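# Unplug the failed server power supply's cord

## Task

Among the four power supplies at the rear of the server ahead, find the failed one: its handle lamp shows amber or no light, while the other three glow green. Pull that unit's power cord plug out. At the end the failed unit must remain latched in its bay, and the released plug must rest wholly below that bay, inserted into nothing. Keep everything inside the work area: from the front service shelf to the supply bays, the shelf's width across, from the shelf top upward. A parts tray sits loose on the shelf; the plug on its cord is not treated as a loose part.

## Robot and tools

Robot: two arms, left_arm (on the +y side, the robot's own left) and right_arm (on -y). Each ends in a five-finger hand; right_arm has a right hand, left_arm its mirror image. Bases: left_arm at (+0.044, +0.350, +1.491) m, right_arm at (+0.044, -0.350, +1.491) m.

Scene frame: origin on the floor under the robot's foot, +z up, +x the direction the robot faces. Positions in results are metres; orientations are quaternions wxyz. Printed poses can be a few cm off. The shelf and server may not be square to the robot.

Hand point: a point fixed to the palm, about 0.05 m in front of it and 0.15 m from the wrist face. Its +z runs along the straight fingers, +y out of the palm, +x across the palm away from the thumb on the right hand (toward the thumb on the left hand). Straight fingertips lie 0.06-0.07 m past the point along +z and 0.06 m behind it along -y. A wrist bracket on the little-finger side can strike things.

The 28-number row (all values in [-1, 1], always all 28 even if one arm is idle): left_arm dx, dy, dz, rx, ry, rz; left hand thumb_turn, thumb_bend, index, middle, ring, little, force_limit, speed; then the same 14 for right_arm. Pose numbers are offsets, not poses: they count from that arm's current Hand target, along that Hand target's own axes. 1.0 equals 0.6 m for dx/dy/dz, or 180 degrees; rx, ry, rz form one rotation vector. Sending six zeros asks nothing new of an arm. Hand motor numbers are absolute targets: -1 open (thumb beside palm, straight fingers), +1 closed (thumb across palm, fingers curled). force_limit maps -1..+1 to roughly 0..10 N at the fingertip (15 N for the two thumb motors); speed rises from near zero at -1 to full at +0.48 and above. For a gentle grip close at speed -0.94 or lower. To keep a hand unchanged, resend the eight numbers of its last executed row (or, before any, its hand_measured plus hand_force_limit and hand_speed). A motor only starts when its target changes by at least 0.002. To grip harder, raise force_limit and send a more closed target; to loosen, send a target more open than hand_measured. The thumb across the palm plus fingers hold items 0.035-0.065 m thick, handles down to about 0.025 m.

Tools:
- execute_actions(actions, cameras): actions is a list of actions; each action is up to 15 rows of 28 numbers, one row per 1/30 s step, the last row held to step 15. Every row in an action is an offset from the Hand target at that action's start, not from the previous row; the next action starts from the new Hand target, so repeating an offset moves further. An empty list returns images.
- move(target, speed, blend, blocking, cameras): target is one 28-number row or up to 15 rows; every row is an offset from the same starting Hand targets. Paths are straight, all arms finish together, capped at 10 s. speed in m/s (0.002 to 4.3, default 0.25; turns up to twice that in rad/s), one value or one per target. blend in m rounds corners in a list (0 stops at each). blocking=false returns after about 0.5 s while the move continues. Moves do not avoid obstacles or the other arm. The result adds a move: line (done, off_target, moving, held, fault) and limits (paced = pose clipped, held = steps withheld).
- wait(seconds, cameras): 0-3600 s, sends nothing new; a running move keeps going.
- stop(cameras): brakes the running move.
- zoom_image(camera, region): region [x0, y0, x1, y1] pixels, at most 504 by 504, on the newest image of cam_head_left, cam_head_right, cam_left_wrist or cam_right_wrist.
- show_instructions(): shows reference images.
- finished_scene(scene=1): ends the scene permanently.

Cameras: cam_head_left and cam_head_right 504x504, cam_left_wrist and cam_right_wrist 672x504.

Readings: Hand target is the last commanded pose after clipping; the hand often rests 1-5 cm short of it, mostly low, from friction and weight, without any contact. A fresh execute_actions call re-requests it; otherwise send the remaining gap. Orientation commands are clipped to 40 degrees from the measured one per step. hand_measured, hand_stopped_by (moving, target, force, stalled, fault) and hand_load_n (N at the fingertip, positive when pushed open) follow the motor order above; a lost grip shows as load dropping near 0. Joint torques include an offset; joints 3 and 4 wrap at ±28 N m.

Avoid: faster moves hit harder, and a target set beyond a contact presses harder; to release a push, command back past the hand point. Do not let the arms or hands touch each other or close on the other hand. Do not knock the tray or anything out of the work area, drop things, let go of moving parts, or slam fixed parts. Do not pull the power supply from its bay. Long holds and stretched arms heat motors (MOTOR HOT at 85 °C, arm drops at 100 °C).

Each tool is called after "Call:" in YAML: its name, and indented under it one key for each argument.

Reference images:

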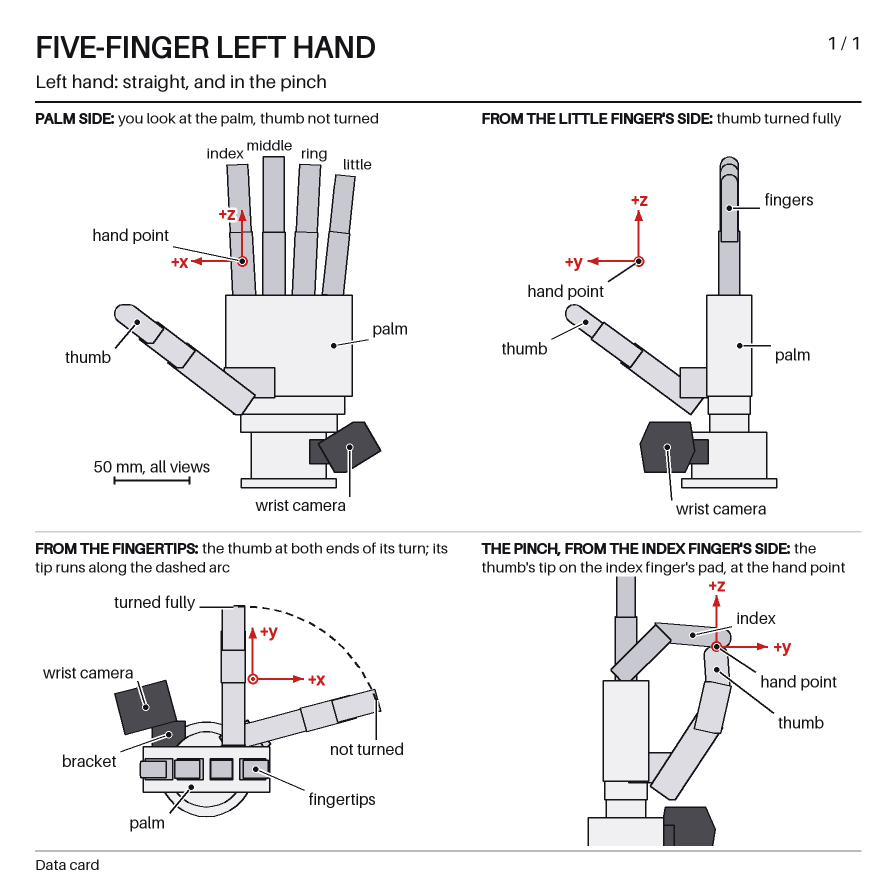

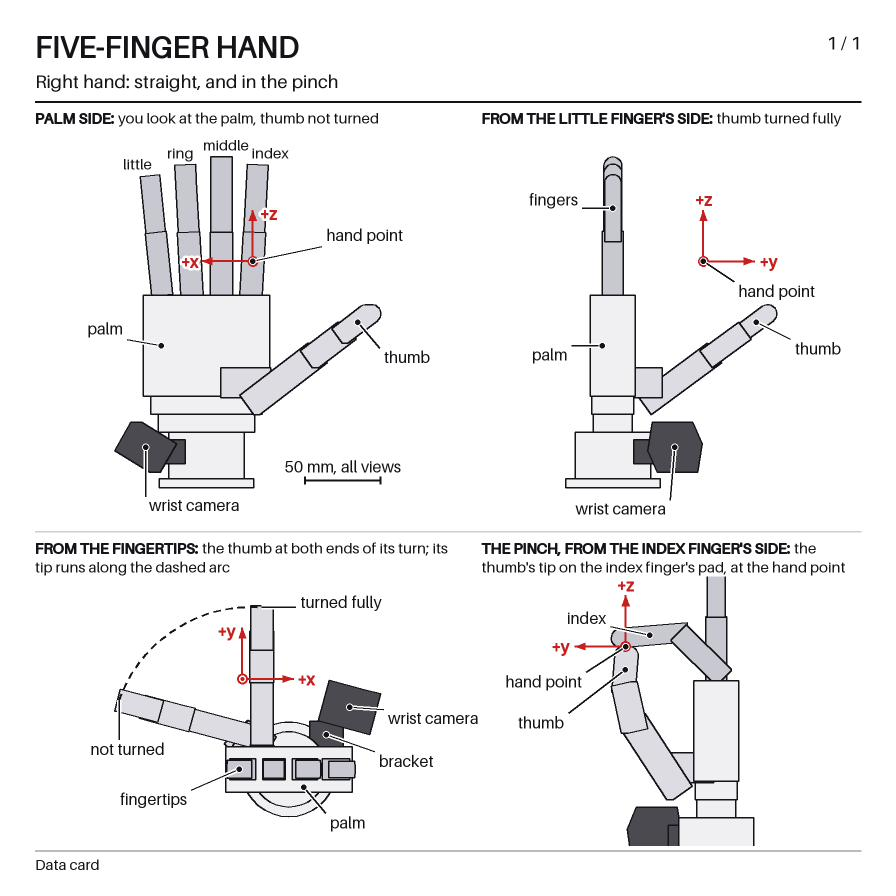

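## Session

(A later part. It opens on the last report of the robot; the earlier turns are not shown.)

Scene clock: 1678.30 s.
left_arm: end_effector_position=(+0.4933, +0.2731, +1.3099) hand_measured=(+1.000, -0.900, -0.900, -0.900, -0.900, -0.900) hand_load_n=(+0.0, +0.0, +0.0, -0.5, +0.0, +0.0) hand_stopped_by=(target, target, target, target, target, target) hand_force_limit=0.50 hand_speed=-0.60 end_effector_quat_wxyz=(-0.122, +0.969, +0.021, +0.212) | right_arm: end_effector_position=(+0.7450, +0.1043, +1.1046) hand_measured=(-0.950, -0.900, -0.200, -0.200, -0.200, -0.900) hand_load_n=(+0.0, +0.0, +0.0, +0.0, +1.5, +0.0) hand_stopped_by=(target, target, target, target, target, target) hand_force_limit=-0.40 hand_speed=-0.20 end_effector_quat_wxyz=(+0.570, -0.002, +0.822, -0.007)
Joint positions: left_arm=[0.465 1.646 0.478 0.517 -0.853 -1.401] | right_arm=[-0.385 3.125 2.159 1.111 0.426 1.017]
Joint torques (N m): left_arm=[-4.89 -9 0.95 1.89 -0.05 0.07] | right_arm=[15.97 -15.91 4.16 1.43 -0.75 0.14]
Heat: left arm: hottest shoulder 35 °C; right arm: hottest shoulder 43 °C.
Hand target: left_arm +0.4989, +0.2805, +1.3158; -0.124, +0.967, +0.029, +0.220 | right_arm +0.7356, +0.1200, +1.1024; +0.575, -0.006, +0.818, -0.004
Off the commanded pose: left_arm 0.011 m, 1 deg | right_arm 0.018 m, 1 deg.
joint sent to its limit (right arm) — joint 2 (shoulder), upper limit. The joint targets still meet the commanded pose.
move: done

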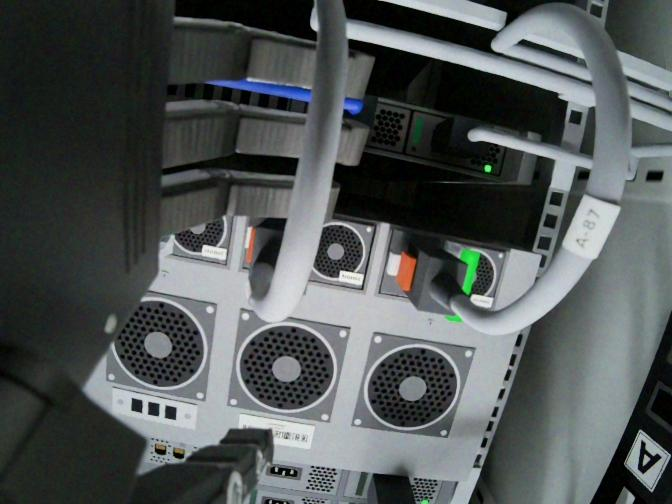

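Call:
move:
  target:
    - [0,0,0,0,0,0,1,-0.9,-0.9,-0.9,-0.9,-0.9,0.5,-0.6,0,0.0,0,0,0,0,-0.95,-0.9,0.5,0.5,0.5,-0.9,0,-0.2]
  speed: 0.08
  cameras: ["cam_right_wrist"]

Scene clock: 1684.00 s.
left_arm: end_effector_position=(+0.4933, +0.2731, +1.3099) hand_measured=(+1.000, -0.900, -0.900, -0.900, -0.900, -0.900) hand_load_n=(+0.0, +0.0, +0.0, +0.0, +0.0, +0.0) hand_stopped_by=(target, target, target, target, target, target) hand_force_limit=0.50 hand_speed=-0.60 end_effector_quat_wxyz=(-0.122, +0.969, +0.021, +0.212) | right_arm: end_effector_position=(+0.7544, +0.1012, +1.1120) hand_measured=(-0.950, -0.900, +0.500, +0.500, +0.500, -0.900) hand_load_n=(+0.0, +0.0, +0.0, +0.0, +3.0, +0.0) hand_stopped_by=(target, target, target, target, target, target) hand_force_limit=0.00 hand_speed=-0.20 end_effector_quat_wxyz=(+0.575, +0.004, +0.818, -0.009)
Joint positions: left_arm=[0.465 1.646 0.478 0.517 -0.853 -1.401] | right_arm=[-0.385 3.119 2.17 1.111 0.427 1.017]
Joint torques (N m): left_arm=[-5.01 -8.88 0.87 1.91 -0.05 0.06] | right_arm=[15.79 -15.44 3.1 1.36 -0.79 0.15]
Heat: left arm: hottest shoulder 35 °C; right arm: hottest shoulder 43 °C.
Hand target: left_arm +0.4989, +0.2805, +1.3158; -0.124, +0.967, +0.029, +0.220 | right_arm +0.7358, +0.1199, +1.1025; +0.575, -0.006, +0.818, -0.004
Off the commanded pose: left_arm 0.011 m, 1 deg | right_arm 0.028 m, 1 deg.
joint sent to its limit (right arm) — joint 2 (shoulder), upper limit. The joint targets still meet the commanded pose.
move: done

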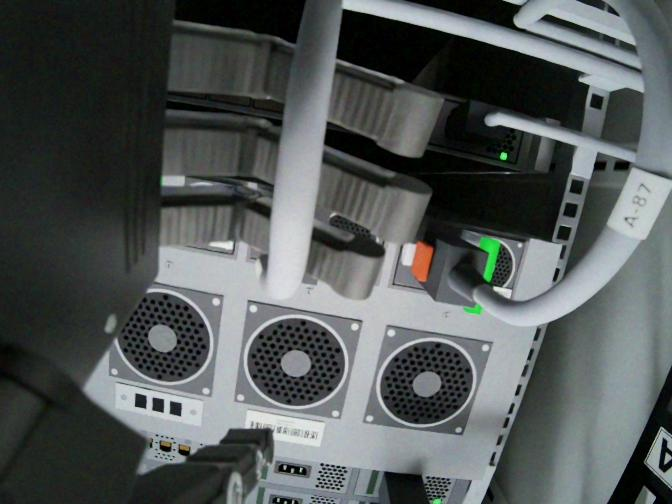

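Call:
move:
  target:
    - [0,0,0,0,0,0,1,-0.9,-0.9,-0.9,-0.9,-0.9,0.5,-0.6,-0.0,0.0,-0.02,0,0,0,-0.95,-0.9,0.95,0.95,0.95,-0.9,0.5,-0.1]
  speed: 0.08
  cameras: ["cam_right_wrist"]

Scene clock: 1688.83 s.
left_arm: end_effector_position=(+0.4933, +0.2731, +1.3099) hand_measured=(+1.000, -0.900, -0.900, -0.900, -0.900, -0.900) hand_load_n=(+0.0, +0.0, +0.0, +0.0, +0.0, +0.0) hand_stopped_by=(target, target, target, target, target, target) hand_force_limit=0.50 hand_speed=-0.60 end_effector_quat_wxyz=(-0.122, +0.969, +0.021, +0.212) | right_arm: end_effector_position=(+0.7649, +0.0949, +1.1181) hand_measured=(-0.950, -0.900, +0.902, +0.950, +0.950, -0.900) hand_load_n=(+0.0, +0.0, +7.5, +0.0, +4.5, +0.0) hand_stopped_by=(target, target, force, target, target, target) hand_force_limit=0.50 hand_speed=-0.10 end_effector_quat_wxyz=(+0.578, +0.003, +0.816, -0.020)
Joint positions: left_arm=[0.465 1.646 0.478 0.517 -0.853 -1.401] | right_arm=[-0.386 3.105 2.173 1.111 0.436 0.997]
Joint torques (N m): left_arm=[-4.78 -8.94 0.9 1.87 -0.05 0.07] | right_arm=[16.26 -14.27 0.92 2.63 -0.89 0.36]
Heat: left arm: hottest shoulder 35 °C; right arm: hottest shoulder 43 °C.
Hand target: left_arm +0.4989, +0.2805, +1.3158; -0.124, +0.967, +0.029, +0.220 | right_arm +0.7243, +0.1200, +1.1066; +0.575, -0.006, +0.818, -0.004
Off the commanded pose: left_arm 0.011 m, 1 deg | right_arm 0.049 m, 2 deg.
joint sent to its limit (right arm) — joint 2 (shoulder), upper limit. The joint targets still meet the commanded pose.
move: off_target (right_arm)

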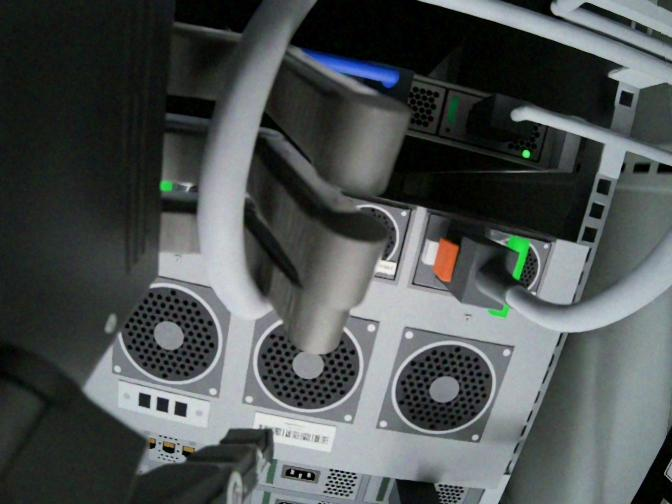

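Call:
move:
  target:
    - [0,0,0,0,0,0,1,-0.9,-0.9,-0.9,-0.9,-0.9,0.5,-0.6,0.0338,0.0,-0.0941,0,0,0,-0.95,-0.9,0.95,0.95,0.95,-0.9,0.5,-0.1]
  speed: 0.08
  cameras: ["cam_right_wrist"]

Scene clock: 1694.10 s.
left_arm: end_effector_position=(+0.4933, +0.2731, +1.3099) hand_measured=(+1.000, -0.900, -0.900, -0.900, -0.900, -0.900) hand_load_n=(+0.0, +0.0, +0.0, +0.0, +0.0, +0.0) hand_stopped_by=(target, target, target, target, target, target) hand_force_limit=0.50 hand_speed=-0.60 end_effector_quat_wxyz=(-0.122, +0.969, +0.021, +0.212) | right_arm: end_effector_position=(+0.7588, +0.0914, +1.1158) hand_measured=(-0.950, -0.900, +0.902, +0.950, +0.948, -0.900) hand_load_n=(+0.0, +0.0, +15.5, +0.0, +10.5, +0.0) hand_stopped_by=(target, target, force, target, target, target) hand_force_limit=0.50 hand_speed=-0.10 end_effector_quat_wxyz=(+0.570, -0.008, +0.821, -0.026)
Joint positions: left_arm=[0.465 1.646 0.478 0.517 -0.853 -1.401] | right_arm=[-0.388 3.08 2.121 1.119 0.442 0.979]
Joint torques (N m): left_arm=[-4.89 -8.76 0.94 1.88 -0.04 0.06] | right_arm=[17.61 -12.51 -4.59 5.87 -0.59 0.54]
Heat: left arm: hottest shoulder 35 °C; right arm: hottest shoulder 43 °C.
Hand target: left_arm +0.4989, +0.2805, +1.3158; -0.124, +0.967, +0.029, +0.220 | right_arm +0.6643, +0.1198, +1.1066; +0.575, -0.006, +0.818, -0.004
Off the commanded pose: left_arm 0.011 m, 1 deg | right_arm 0.099 m, 3 deg.
joint sent to its limit (right arm) — joint 2 (shoulder), upper limit. The joint targets are off in position, not in orientation.
move: off_target (right_arm)

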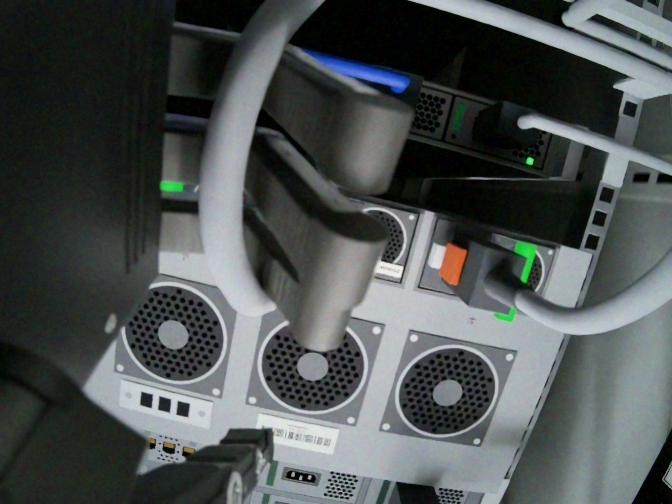

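Call:
move:
  target:
    - [0,0,0,0,0,0,1,-0.9,-0.9,-0.9,-0.9,-0.9,0.5,-0.6,-0.012,0.0,-0.09,0,0.08,0,-0.95,-0.9,0.95,0.95,0.95,-0.9,0.5,-0.1]
  speed: 0.08
  cameras: ["cam_right_wrist","cam_head_left","cam_head_right"]

Scene clock: 1703.70 s.
left_arm: end_effector_position=(+0.4933, +0.2731, +1.3099) hand_measured=(+1.000, -0.900, -0.900, -0.900, -0.900, -0.900) hand_load_n=(+0.0, +0.0, +0.0, +0.0, +0.0, +0.0) hand_stopped_by=(target, target, target, target, target, target) hand_force_limit=0.50 hand_speed=-0.60 end_effector_quat_wxyz=(-0.122, +0.969, +0.021, +0.212) | right_arm: end_effector_position=(+0.7586, +0.0812, +1.1088) hand_measured=(-0.950, -0.900, +0.902, +0.950, +0.948, -0.900) hand_load_n=(+0.0, +0.0, +13.0, +0.0, +33.5, +0.0) hand_stopped_by=(target, target, force, target, target, target) hand_force_limit=0.50 hand_speed=-0.10 end_effector_quat_wxyz=(+0.498, +0.001, +0.867, -0.031)
Joint positions: left_arm=[0.465 1.646 0.478 0.517 -0.853 -1.401] | right_arm=[-0.376 2.975 2.003 0.976 0.556 1.061]
Joint torques (N m): left_arm=[-4.78 -8.88 0.88 1.85 -0.04 0.06] | right_arm=[21.89 -15.44 -12.03 5.74 2.72 0.82]
Heat: left arm: hottest shoulder 35 °C; right arm: hottest shoulder 42 °C.
Hand target: left_arm +0.4989, +0.2805, +1.3158; -0.124, +0.967, +0.029, +0.220 | right_arm +0.6161, +0.1198, +1.1317; +0.467, -0.006, +0.884, -0.005
Off the commanded pose: left_arm 0.011 m, 1 deg | right_arm 0.150 m, 5 deg.
move: off_target (right_arm)
Images, in order (width x height): cam_head_left 504x504, cam_head_right 504x504, cam_right_wrist 672x504.

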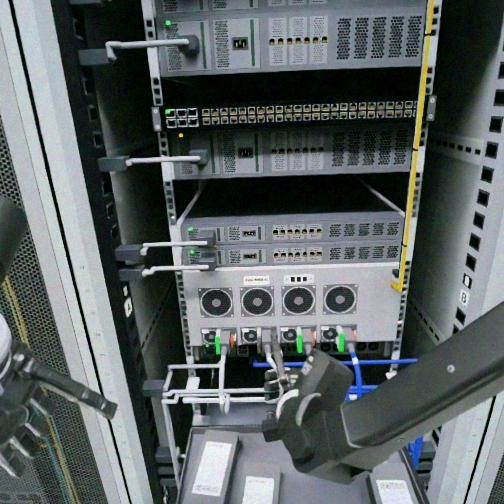

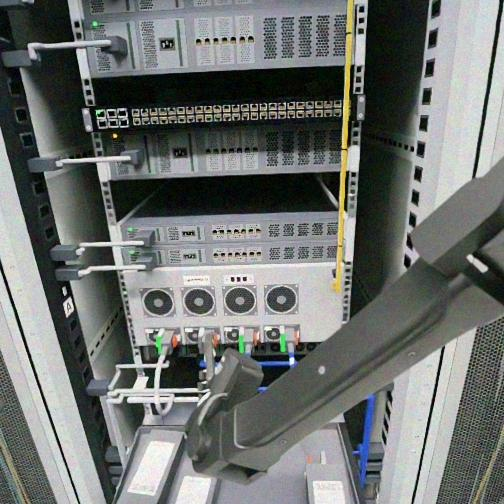

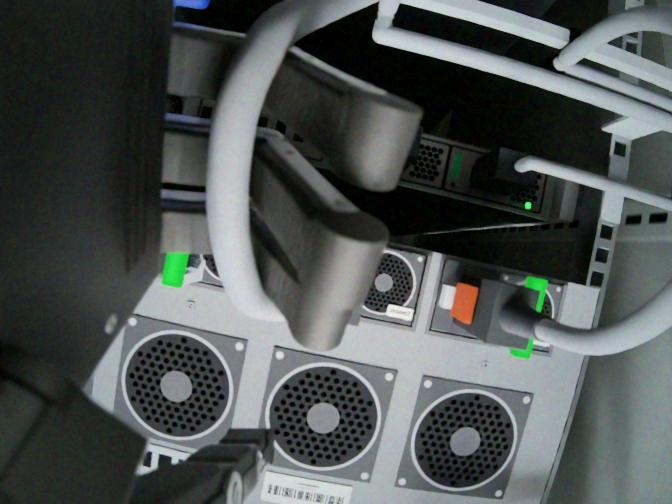

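Call:
move:
  target:
    - [0,0,0,0,0,0,1,-0.9,-0.9,-0.9,-0.9,-0.9,0.5,-0.6,-0.1149,-0.0768,-0.0307,0,0,0,-0.95,-0.9,0.95,0.95,0.95,-0.9,0.5,-0.1]
  speed: 0.08
  cameras: ["cam_right_wrist"]

Scene clock: 1747.27 s.
left_arm: end_effector_position=(+0.4933, +0.2731, +1.3099) hand_measured=(+1.000, -0.900, -0.900, -0.900, -0.900, -0.900) hand_load_n=(+0.0, +0.0, +0.0, +0.0, +0.0, +0.0) hand_stopped_by=(target, target, target, target, target, target) hand_force_limit=0.50 hand_speed=-0.60 end_effector_quat_wxyz=(-0.122, +0.969, +0.021, +0.212) | right_arm: end_effector_position=(+0.7567, +0.0793, +1.1152) hand_measured=(-0.950, -0.900, +0.902, +0.950, +0.648, -0.900) hand_load_n=(+0.0, +0.0, +22.0, +8.5, +39.5, +0.0) hand_stopped_by=(target, target, force, target, target, target) hand_force_limit=0.50 hand_speed=-0.10 end_effector_quat_wxyz=(+0.471, -0.034, +0.881, -0.020)
Joint positions: left_arm=[0.465 1.646 0.478 0.517 -0.853 -1.401] | right_arm=[-0.378 2.891 1.911 0.892 0.536 1.057]
Joint torques (N m): left_arm=[-4.84 -8.88 0.9 1.87 -0.04 0.07] | right_arm=[22.48 -23.59 -17.35 7.77 3.27 0.93]
Heat: left arm: hottest shoulder 35 °C; right arm: hottest shoulder 43 °C.
Hand target: left_arm +0.4989, +0.2805, +1.3158; -0.124, +0.967, +0.029, +0.220 | right_arm +0.6399, +0.0747, +1.1997; +0.467, -0.006, +0.884, -0.005
Off the commanded pose: left_arm 0.011 m, 1 deg | right_arm 0.144 m, 4 deg.
move: off_target (right_arm)

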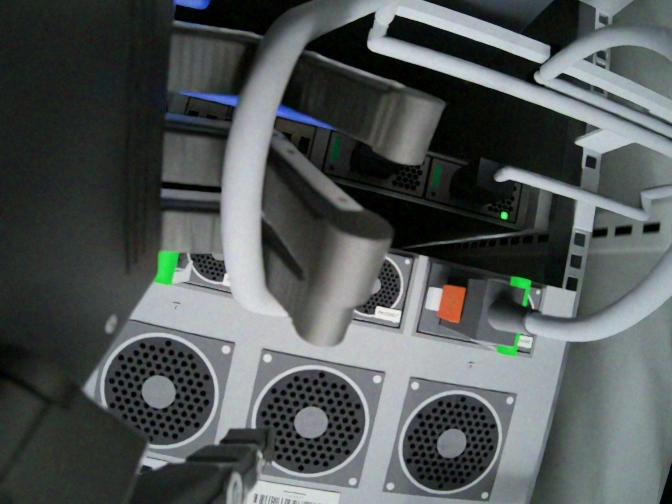

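Call:
move:
  target:
    - [0,0,0,0,0,0,1,-0.9,-0.9,-0.9,-0.9,-0.9,0.5,-0.6,0.0,0,0.18,0,0,0,-0.95,-0.9,0.95,0.95,0.95,-0.9,0.5,-0.1]
  speed: 0.15
  cameras: ["cam_right_wrist","cam_head_left","cam_head_right"]

Call:
zoom_image:
  camera: "cam_head_left"
  region: [200, 310, 340, 430]

Call:
zoom_image:
  camera: "cam_head_right"
  region: [130, 310, 270, 430]

Scene clock: 1755.03 s.
left_arm: end_effector_position=(+0.4933, +0.2731, +1.3099) hand_measured=(+1.000, -0.900, -0.900, -0.900, -0.900, -0.900) hand_load_n=(+0.0, +0.0, +0.0, +0.0, +0.0, +0.0) hand_stopped_by=(target, target, target, target, target, target) hand_force_limit=0.50 hand_speed=-0.60 end_effector_quat_wxyz=(-0.122, +0.969, +0.021, +0.212) | right_arm: end_effector_position=(+0.7578, +0.0798, +1.1132) hand_measured=(-0.950, -0.900, +0.902, +0.950, +0.648, -0.900) hand_load_n=(+0.0, +0.0, +16.0, +2.5, +24.5, +0.0) hand_stopped_by=(target, target, force, target, target, target) hand_force_limit=0.50 hand_speed=-0.10 end_effector_quat_wxyz=(+0.470, -0.042, +0.882, -0.009)
Joint positions: left_arm=[0.465 1.646 0.478 0.517 -0.853 -1.401] | right_arm=[-0.386 2.885 1.91 0.87 0.505 1.061]
Joint torques (N m): left_arm=[-4.89 -8.88 0.9 1.92 -0.04 0.06] | right_arm=[17.55 -21.71 -6.6 4.78 1.7 0.9]
Heat: left arm: hottest shoulder 35 °C; right arm: hottest wrist yaw 45 °C.
Hand target: left_arm +0.4989, +0.2805, +1.3158; -0.124, +0.967, +0.029, +0.220 | right_arm +0.7291, +0.0744, +1.1389; +0.467, -0.006, +0.884, -0.005
Off the commanded pose: left_arm 0.011 m, 1 deg | right_arm 0.039 m, 4 deg.
move: off_target (right_arm)
Images, in order (width x height): cam_head_left 504x504, cam_head_right 504x504, cam_right_wrist 672x504.

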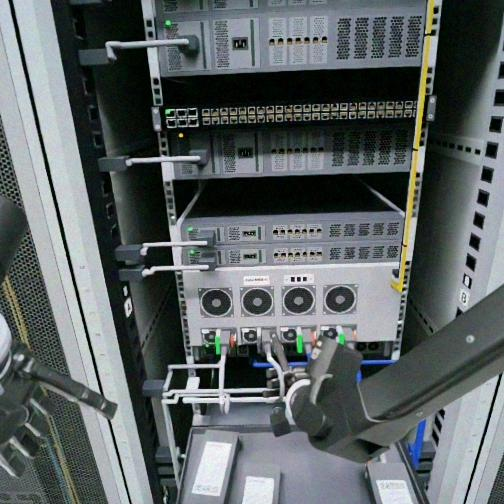

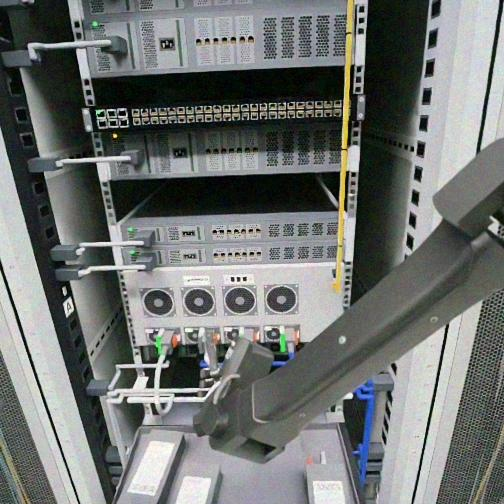

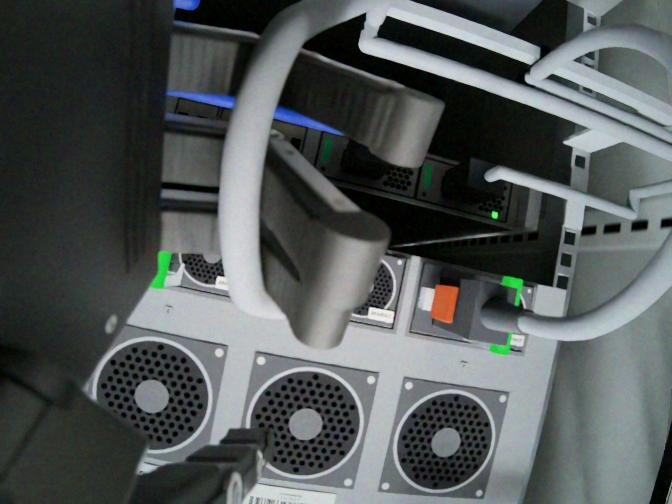

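Scaled by 3.600 from the camera's image (finer frame: 720x720).

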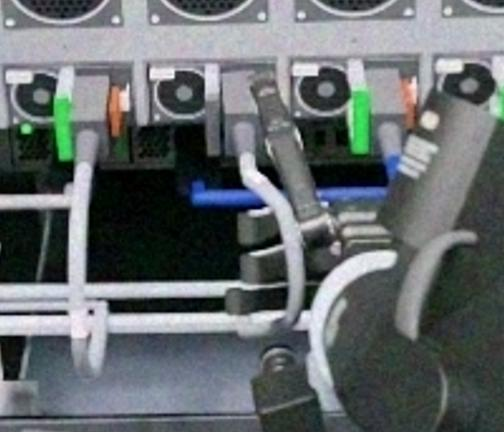

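Scaled by 3.600 from the camera's image (finer frame: 720x720).

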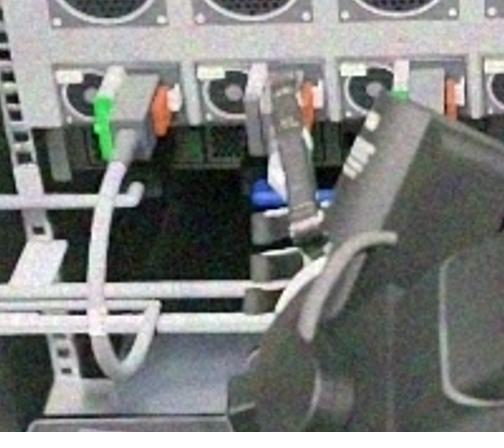

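Call:
move:
  target:
    - [0,0,0,0,0,0,1,-0.9,-0.9,-0.9,-0.9,-0.9,0.5,-0.6,0.001,0.0087,0.1017,0,0,0,-0.95,-0.9,0.95,0.95,0.95,-0.9,0.5,-0.1]
  speed: 0.1
  cameras: ["cam_right_wrist"]

Scene clock: 1800.60 s.
left_arm: end_effector_position=(+0.4933, +0.2731, +1.3099) hand_measured=(+1.000, -0.900, -0.900, -0.900, -0.900, -0.900) hand_load_n=(+0.0, +0.0, +0.0, +0.0, +0.0, +0.0) hand_stopped_by=(target, target, target, target, target, target) hand_force_limit=0.50 hand_speed=-0.60 end_effector_quat_wxyz=(-0.122, +0.969, +0.021, +0.212) | right_arm: end_effector_position=(+0.7714, +0.0856, +1.1090) hand_measured=(-0.950, -0.900, +0.904, +0.950, +0.652, -0.900) hand_load_n=(+0.0, +0.0, +0.5, +0.0, +0.0, +0.0) hand_stopped_by=(target, target, force, target, target, target) hand_force_limit=0.50 hand_speed=-0.10 end_effector_quat_wxyz=(+0.468, -0.018, +0.884, -0.001)
Joint positions: left_arm=[0.465 1.646 0.478 0.517 -0.853 -1.401] | right_arm=[-0.384 2.921 1.992 0.823 0.516 1.11]
Joint torques (N m): left_arm=[-4.89 -8.82 0.88 1.89 -0.05 0.06] | right_arm=[13.8 -16.44 6.01 1.57 -0.22 0.34]
Heat: left arm: hottest shoulder 35 °C; right arm: hottest shoulder 45 °C.
Hand target: left_arm +0.4989, +0.2805, +1.3158; -0.124, +0.967, +0.029, +0.220 | right_arm +0.7792, +0.0794, +1.1040; +0.467, -0.006, +0.884, -0.005
Off the commanded pose: left_arm 0.011 m, 1 deg | right_arm 0.011 m, 2 deg.
move: off_target (right_arm)

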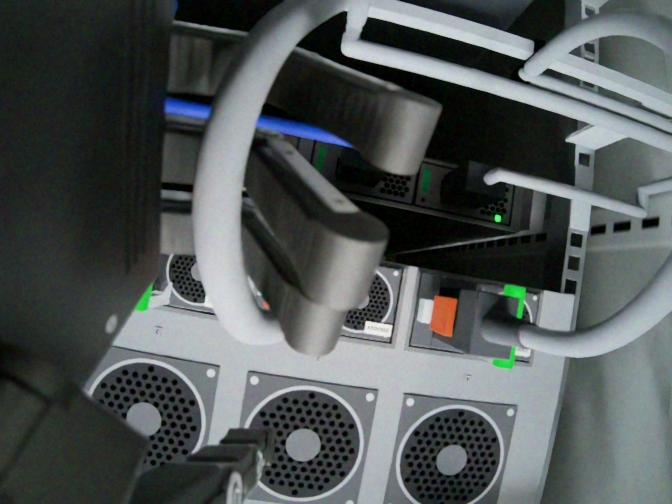

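Call:
move:
  target:
    - [0,0,0,0,0,0,1,-0.9,-0.9,-0.9,-0.9,-0.9,0.5,-0.6,0.015,0.0,-0.022,0,0,0,-0.95,-0.9,0.5,0.5,0.5,-0.9,0.3,-0.1]
    - [0,0,0,0,0,0,1,-0.9,-0.9,-0.9,-0.9,-0.9,0.5,-0.6,0.0225,0.0,-0.033,0,0,0,-0.95,-0.9,0.0,0.0,0.0,-0.9,0.3,-0.1]
  speed: 0.1
  cameras: ["cam_right_wrist"]

Scene clock: 1820.80 s.
left_arm: end_effector_position=(+0.4933, +0.2731, +1.3099) hand_measured=(+1.000, -0.900, -0.900, -0.900, -0.900, -0.900) hand_load_n=(+0.0, +0.0, +0.0, +0.0, +0.0, +0.0) hand_stopped_by=(target, target, target, target, target, target) hand_force_limit=0.50 hand_speed=-0.60 end_effector_quat_wxyz=(-0.122, +0.969, +0.021, +0.212) | right_arm: end_effector_position=(+0.7595, +0.0815, +1.1067) hand_measured=(-0.950, -0.900, +0.000, +0.000, +0.000, -0.900) hand_load_n=(-0.5, +0.0, +0.0, +0.0, -0.5, +0.0) hand_stopped_by=(target, target, target, target, target, target) hand_force_limit=0.30 hand_speed=-0.10 end_effector_quat_wxyz=(+0.469, -0.009, +0.883, -0.003)
Joint positions: left_arm=[0.465 1.646 0.478 0.517 -0.853 -1.401] | right_arm=[-0.384 2.921 1.955 0.87 0.526 1.121]
Joint torques (N m): left_arm=[-4.95 -8.94 0.9 1.91 -0.04 0.06] | right_arm=[13.98 -17.85 2.52 2.19 -0.33 0.22]
Heat: left arm: hottest shoulder 35 °C; right arm: hottest shoulder 43 °C.
Hand target: left_arm +0.4989, +0.2805, +1.3158; -0.124, +0.967, +0.029, +0.220 | right_arm +0.7553, +0.0792, +1.1040; +0.468, -0.006, +0.884, -0.005
Off the commanded pose: left_arm 0.011 m, 1 deg | right_arm 0.006 m, 0 deg.
move: done

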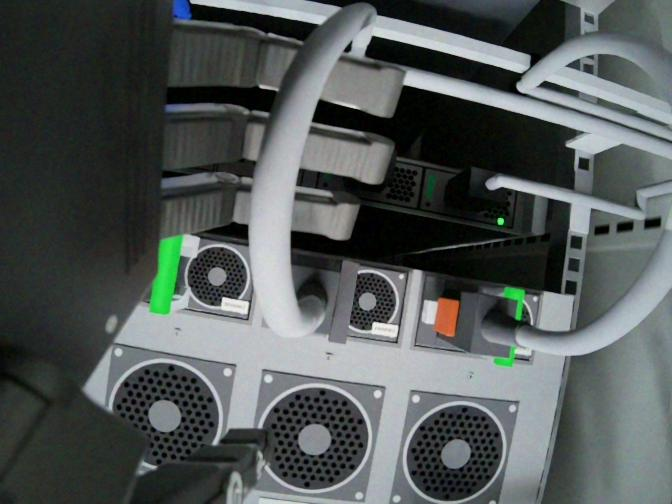

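Call:
zoom_image:
  camera: "cam_right_wrist"
  region: [180, 200, 580, 420]

Scaled by 1.260 from the camera's image (finer frame: 960x720).

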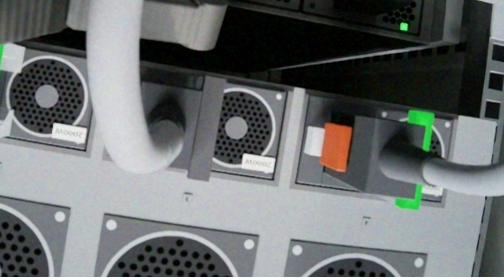

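Call:
move:
  target:
    - [0,0,0,0,0,0,1,-0.9,-0.9,-0.9,-0.9,-0.9,0.5,-0.6,0.0,0.0,-0.0,0,0,0,-0.95,-0.9,-0.9,-0.9,-0.9,-0.9,0.3,-0.3]
    - [0,0,0,0,0,0,1,-0.9,-0.9,-0.9,-0.9,-0.9,0.5,-0.6,0.0,-0.03,-0.0,0,0,0,-0.95,-0.9,-0.9,-0.9,-0.9,-0.9,0.3,-0.3]
  speed: 0.1
  cameras: ["cam_right_wrist","cam_head_left"]

Scene clock: 1831.50 s.
left_arm: end_effector_position=(+0.4933, +0.2731, +1.3099) hand_measured=(+1.000, -0.900, -0.900, -0.900, -0.900, -0.900) hand_load_n=(+0.0, +0.0, +0.0, +0.0, +0.0, +0.0) hand_stopped_by=(target, target, target, target, target, target) hand_force_limit=0.50 hand_speed=-0.60 end_effector_quat_wxyz=(-0.122, +0.969, +0.021, +0.212) | right_arm: end_effector_position=(+0.7456, +0.0795, +1.1044) hand_measured=(-0.950, -0.900, -0.900, -0.900, -0.900, -0.900) hand_load_n=(+0.0, +0.0, +0.0, +0.0, +0.0, +0.0) hand_stopped_by=(target, target, target, target, target, target) hand_force_limit=0.30 hand_speed=-0.30 end_effector_quat_wxyz=(+0.463, -0.017, +0.886, +0.001)
Joint positions: left_arm=[0.465 1.646 0.478 0.517 -0.853 -1.401] | right_arm=[-0.386 2.902 1.899 0.885 0.516 1.121]
Joint torques (N m): left_arm=[-4.89 -8.94 0.9 1.92 -0.04 0.06] | right_arm=[12.4 -18.73 2.32 2.45 -0.68 0.14]
Heat: left arm: hottest shoulder 35 °C; right arm: hottest shoulder 43 °C.
Hand target: left_arm +0.4989, +0.2805, +1.3158; -0.124, +0.967, +0.029, +0.220 | right_arm +0.7553, +0.0613, +1.1043; +0.468, -0.006, +0.884, -0.005
Off the commanded pose: left_arm 0.011 m, 1 deg | right_arm 0.021 m, 2 deg.
move: off_target (right_arm)
Images, in order (width x height): cam_head_left 504x504, cam_right_wrist 672x504.

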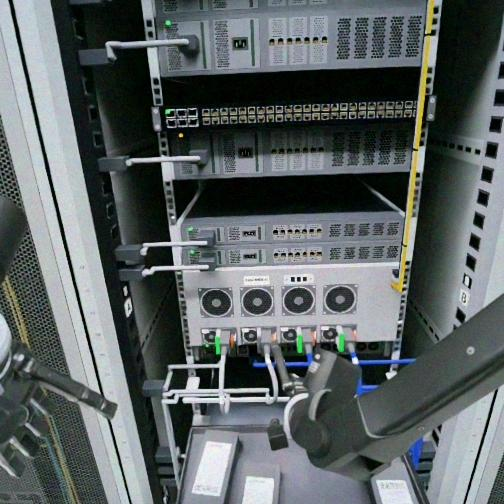

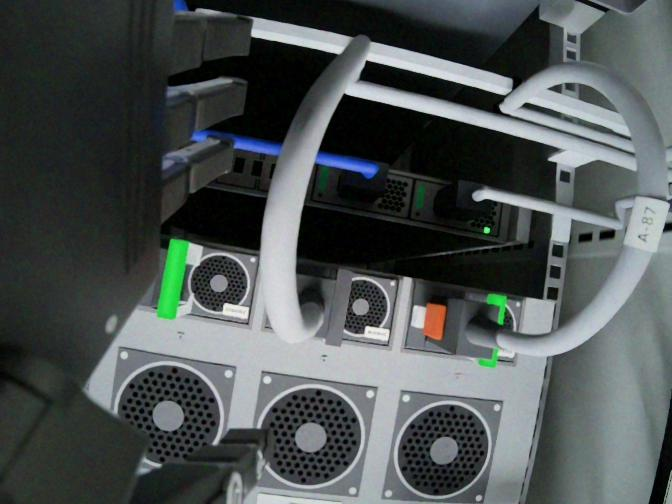

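Call:
move:
  target:
    - [0,0,0,0,0,0,1,-0.9,-0.9,-0.9,-0.9,-0.9,0.5,-0.6,0.0638,-0.033,-0.2289,0,0,0,-0.95,-0.9,-0.9,-0.9,-0.9,-0.9,0.3,-0.3]
    - [0,0,0,0,0,0,1,-0.9,-0.9,-0.9,-0.9,-0.9,0.5,-0.6,-0.164,0.0468,-0.2222,0.0391,0.1985,0.0581,-0.95,-0.9,-0.9,-0.9,-0.9,-0.9,0.3,-0.3]
  speed: 0.2
  cameras: ["all"]

Call:
zoom_image:
  camera: "cam_head_left"
  region: [200, 310, 340, 430]

Call:
zoom_image:
  camera: "cam_head_right"
  region: [130, 310, 270, 430]

Call:
zoom_image:
  camera: "cam_right_wrist"
  region: [200, 0, 560, 270]

Scene clock: 1857.10 s.
left_arm: end_effector_position=(+0.4933, +0.2731, +1.3099) hand_measured=(+1.000, -0.900, -0.900, -0.900, -0.900, -0.900) hand_load_n=(+0.0, +0.0, +0.0, +0.0, +0.0, +0.0) hand_stopped_by=(target, target, target, target, target, target) hand_force_limit=0.50 hand_speed=-0.60 end_effector_quat_wxyz=(-0.122, +0.969, +0.021, +0.212) | right_arm: end_effector_position=(+0.6882, +0.0823, +1.2436) hand_measured=(-0.950, -0.900, -0.900, -0.900, -0.900, -0.900) hand_load_n=(+0.0, +0.0, +0.0, +0.0, +0.0, +0.0) hand_stopped_by=(target, target, target, target, target, target) hand_force_limit=0.30 hand_speed=-0.30 end_effector_quat_wxyz=(+0.169, +0.090, +0.981, -0.025)
Joint positions: left_arm=[0.465 1.646 0.478 0.517 -0.853 -1.401] | right_arm=[-0.159 2.456 1.704 -0.308 0.88 2.026]
Joint torques (N m): left_arm=[-5.01 -8.94 0.94 1.91 -0.04 0.06] | right_arm=[15.56 -19.14 7.02 0.57 -0.25 0.19]
Heat: left arm: hottest shoulder 35 °C; right arm: hottest shoulder 43 °C.
Hand target: left_arm +0.4989, +0.2805, +1.3158; -0.124, +0.967, +0.029, +0.220 | right_arm +0.7002, +0.0914, +1.2603; +0.172, +0.103, +0.979, -0.018
Off the commanded pose: left_arm 0.011 m, 1 deg | right_arm 0.022 m, 2 deg.
joint sent to its limit (right arm) — joint 6 (wrist roll), upper limit. The joint targets still meet the commanded pose.
move: off_target (right_arm)

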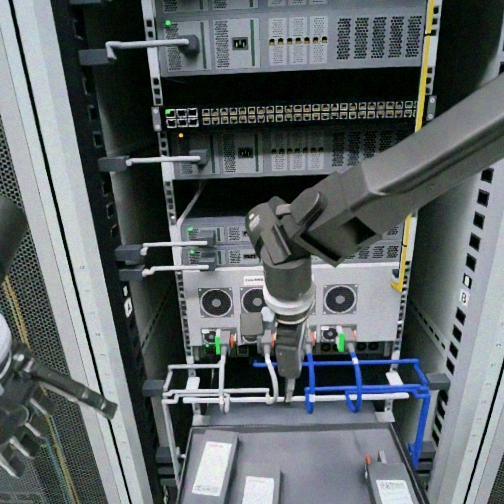

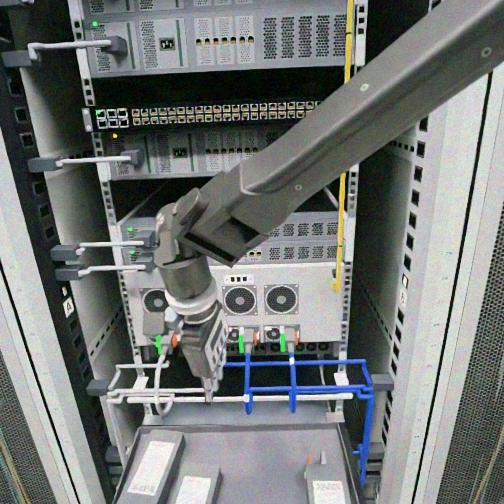

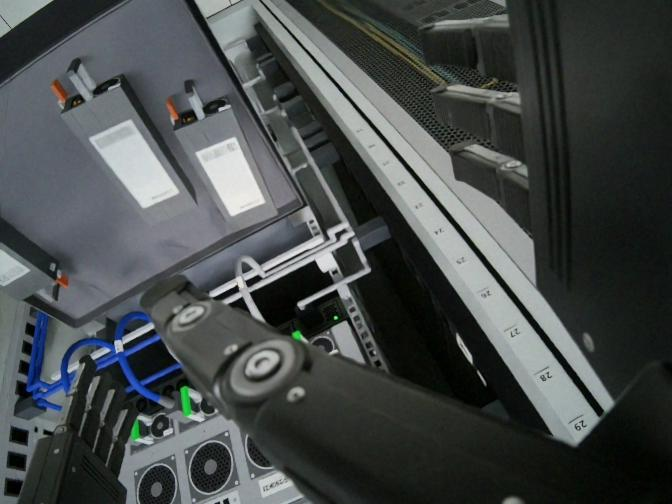

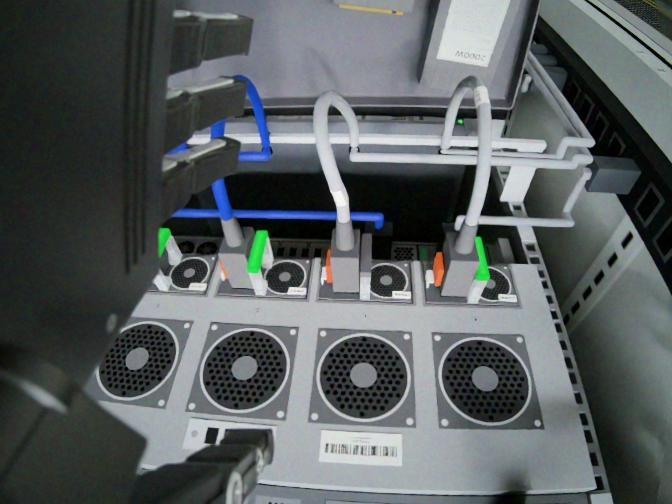

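Scaled by 3.600 from the camera's image (finer frame: 720x720).

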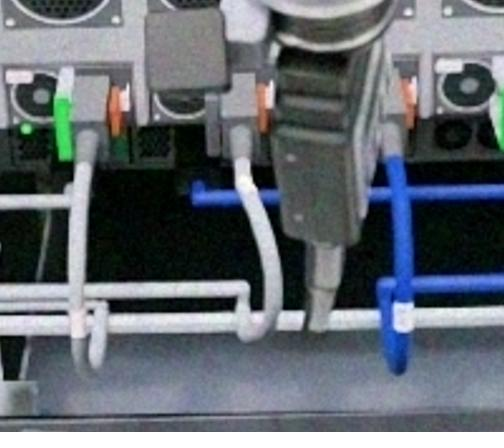

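Scaled by 3.600 from the camera's image (finer frame: 720x720).

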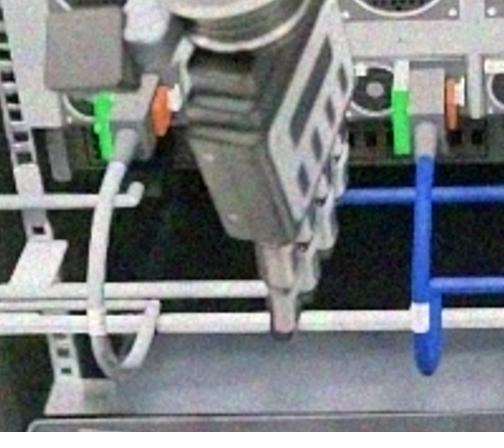

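Scaled by 1.400 from the camera's image (finer frame: 960x720).

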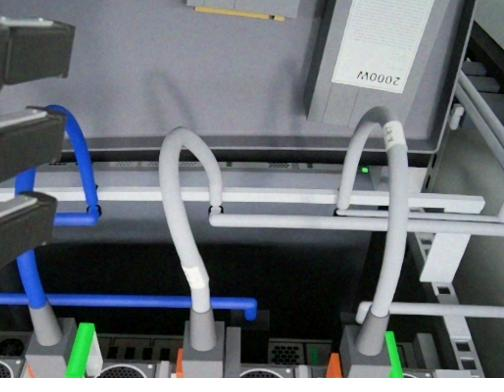

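Call:
move:
  target:
    - [0,0,0,0,0,0,1,-0.9,-0.9,-0.9,-0.9,-0.9,0.5,-0.6,0.1748,-0.0592,0.1675,-0.0468,-0.2787,-0.053,-0.95,-0.9,-0.9,-0.9,-0.9,-0.9,0.3,-0.3]
    - [0,0,0,0,0,0,1,-0.9,-0.9,-0.9,-0.9,-0.9,0.5,-0.6,0.1021,-0.014,0.2385,-0.0468,-0.2787,-0.053,-0.95,-0.9,-0.9,-0.9,-0.9,-0.9,0.3,-0.3]
  speed: [0.25,0.1]
  cameras: ["cam_head_left","cam_head_right","cam_right_wrist"]

Call:
zoom_image:
  camera: "cam_head_left"
  region: [200, 310, 340, 430]

Call:
zoom_image:
  camera: "cam_head_right"
  region: [130, 310, 270, 430]

Scene clock: 1932.70 s.
left_arm: end_effector_position=(+0.4933, +0.2731, +1.3099) hand_measured=(+1.000, -0.900, -0.900, -0.900, -0.900, -0.900) hand_load_n=(+0.0, +0.0, +0.0, +0.0, +0.0, +0.0) hand_stopped_by=(target, target, target, target, target, target) hand_force_limit=0.50 hand_speed=-0.60 end_effector_quat_wxyz=(-0.122, +0.969, +0.021, +0.212) | right_arm: end_effector_position=(+0.6894, +0.0915, +1.1192) hand_measured=(-0.950, -0.900, -0.900, -0.900, -0.900, -0.900) hand_load_n=(+0.0, +0.0, +0.0, +0.0, +0.0, +0.0) hand_stopped_by=(target, target, target, target, target, target) hand_force_limit=0.30 hand_speed=-0.30 end_effector_quat_wxyz=(+0.580, -0.004, +0.815, +0.002)
Joint positions: left_arm=[0.465 1.646 0.478 0.517 -0.853 -1.401] | right_arm=[-0.377 3.062 1.914 1.307 0.405 1.018]
Joint torques (N m): left_arm=[-5.01 -9 0.87 1.88 -0.05 0.06] | right_arm=[11.63 -15.27 3.82 1.26 -0.88 0.11]
Heat: left arm: hottest shoulder 35 °C; right arm: hottest shoulder 45 °C.
Hand target: left_arm +0.4989, +0.2805, +1.3158; -0.124, +0.967, +0.029, +0.220 | right_arm +0.6900, +0.0850, +1.1048; +0.575, -0.006, +0.818, -0.004
Off the commanded pose: left_arm 0.011 m, 1 deg | right_arm 0.016 m, 1 deg.
move: off_target (right_arm)

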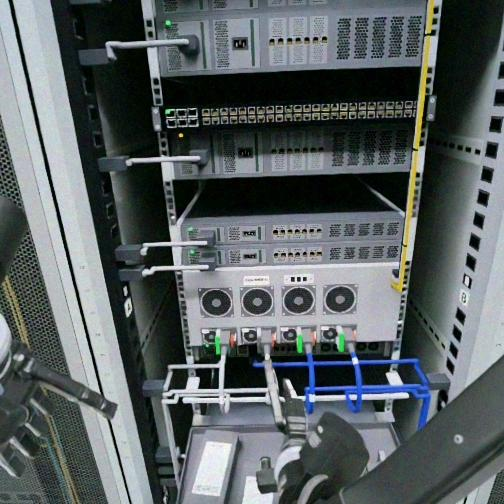

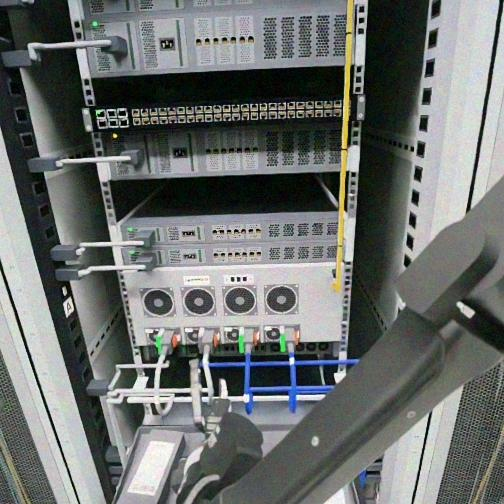

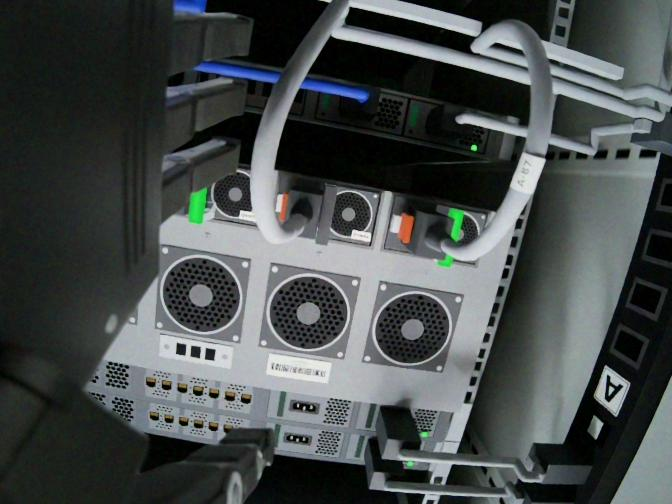

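Scaled by 3.600 from the camera's image (finer frame: 720x720).

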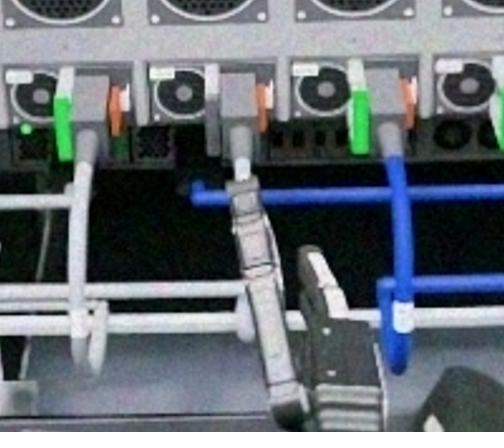

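Scaled by 3.600 from the camera's image (finer frame: 720x720).

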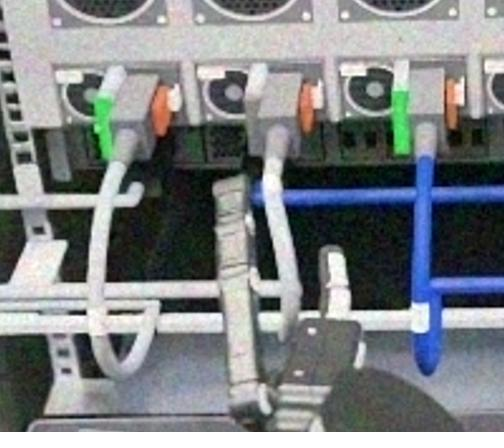

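Call:
move:
  target:
    - [0,0,0,0,0,0,1,-0.9,-0.9,-0.9,-0.9,-0.9,0.5,-0.6,-0.0235,0.0,0.0728,0,0,0,-0.95,-0.9,-0.9,-0.9,-0.9,-0.9,0.3,-0.3]
  speed: 0.1
  cameras: ["cam_head_left","cam_head_right","cam_right_wrist"]

Scene clock: 1940.43 s.
left_arm: end_effector_position=(+0.4933, +0.2731, +1.3099) hand_measured=(+1.000, -0.900, -0.900, -0.900, -0.900, -0.900) hand_load_n=(+0.0, +0.0, +0.0, +0.0, +0.0, +0.0) hand_stopped_by=(target, target, target, target, target, target) hand_force_limit=0.50 hand_speed=-0.60 end_effector_quat_wxyz=(-0.122, +0.969, +0.021, +0.212) | right_arm: end_effector_position=(+0.7342, +0.0927, +1.1169) hand_measured=(-0.950, -0.900, -0.900, -0.900, -0.900, -0.900) hand_load_n=(+0.0, +0.0, +0.0, +0.0, +0.0, +0.0) hand_stopped_by=(target, target, target, target, target, target) hand_force_limit=0.30 hand_speed=-0.30 end_effector_quat_wxyz=(+0.579, -0.005, +0.815, +0.001)
Joint positions: left_arm=[0.465 1.646 0.478 0.517 -0.853 -1.401] | right_arm=[-0.393 3.072 2.043 1.183 0.39 1.018]
Joint torques (N m): left_arm=[-4.95 -9.05 0.87 1.92 -0.06 0.08] | right_arm=[12.86 -15.27 4.67 1.42 -0.86 0.19]
Heat: left arm: hottest shoulder 35 °C; right arm: hottest shoulder 44 °C.
Hand target: left_arm +0.4989, +0.2805, +1.3158; -0.124, +0.967, +0.029, +0.220 | right_arm +0.7359, +0.0852, +1.1032; +0.575, -0.006, +0.818, -0.004
Off the commanded pose: left_arm 0.011 m, 1 deg | right_arm 0.016 m, 1 deg.
move: off_target (right_arm)

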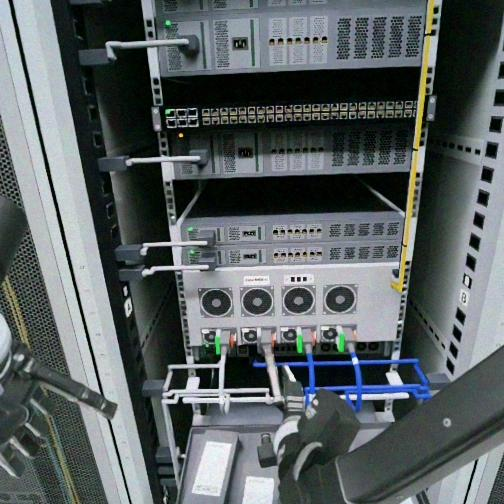

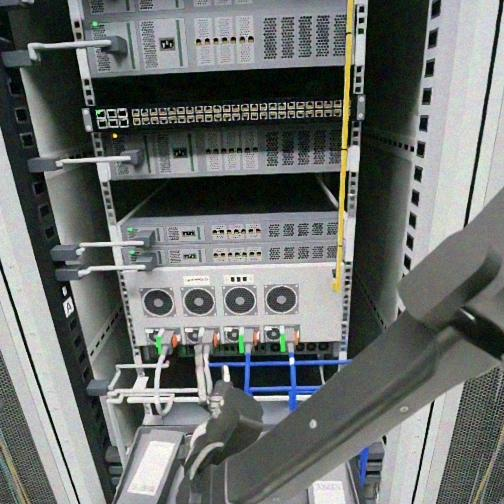

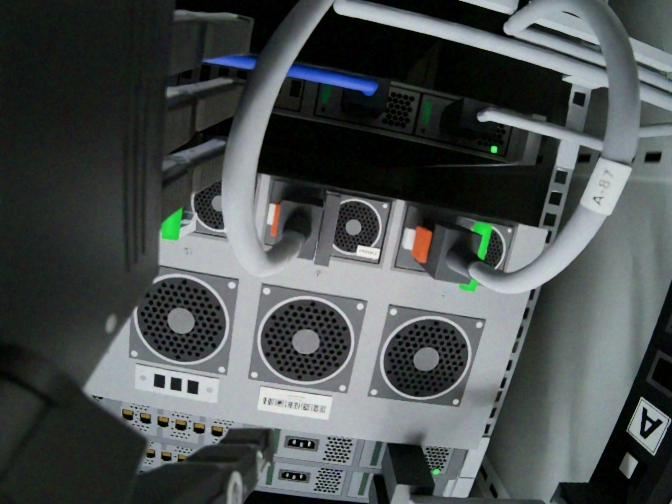

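Call:
move:
  target:
    - [0,0,0,0,0,0,1,-0.9,-0.9,-0.9,-0.9,-0.9,0.5,-0.6,0,0.0,0,0,0,0,-0.95,-0.9,-0.2,-0.2,-0.2,-0.9,-0.4,-0.2]
  speed: 0.08
  cameras: ["cam_right_wrist"]

Scene clock: 1944.93 s.
left_arm: end_effector_position=(+0.4933, +0.2731, +1.3099) hand_measured=(+1.000, -0.900, -0.900, -0.900, -0.900, -0.900) hand_load_n=(+0.0, +0.0, +0.0, +0.0, +0.0, +0.0) hand_stopped_by=(target, target, target, target, target, target) hand_force_limit=0.50 hand_speed=-0.60 end_effector_quat_wxyz=(-0.122, +0.969, +0.021, +0.212) | right_arm: end_effector_position=(+0.7368, +0.0914, +1.1180) hand_measured=(-0.950, -0.900, -0.200, -0.200, -0.200, -0.900) hand_load_n=(-0.5, -0.5, +0.0, +0.0, +0.5, +0.0) hand_stopped_by=(target, target, target, target, target, target) hand_force_limit=-0.40 hand_speed=-0.20 end_effector_quat_wxyz=(+0.581, -0.004, +0.814, +0.001)
Joint positions: left_arm=[0.465 1.646 0.478 0.517 -0.853 -1.401] | right_arm=[-0.394 3.072 2.049 1.183 0.39 1.018]
Joint torques (N m): left_arm=[-5.01 -8.88 0.91 1.99 -0.04 0.05] | right_arm=[12.63 -16.21 4.49 1.32 -0.85 0.11]
Heat: left arm: hottest shoulder 35 °C; right arm: hottest shoulder 44 °C.
Hand target: left_arm +0.4989, +0.2805, +1.3158; -0.124, +0.967, +0.029, +0.220 | right_arm +0.7359, +0.0851, +1.1032; +0.575, -0.006, +0.818, -0.004
Off the commanded pose: left_arm 0.011 m, 1 deg | right_arm 0.016 m, 1 deg.
move: done

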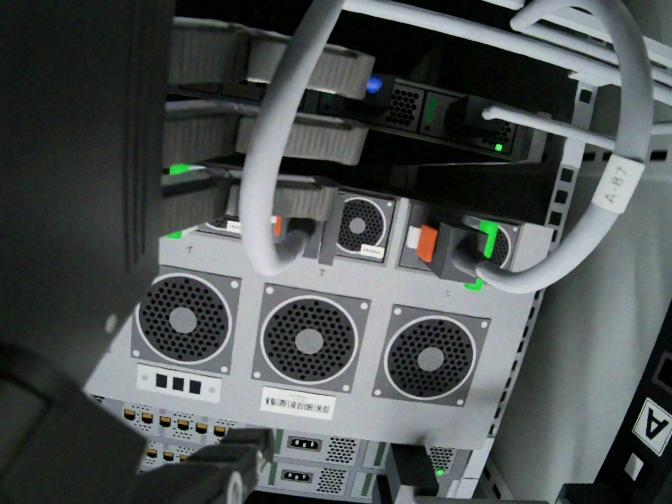

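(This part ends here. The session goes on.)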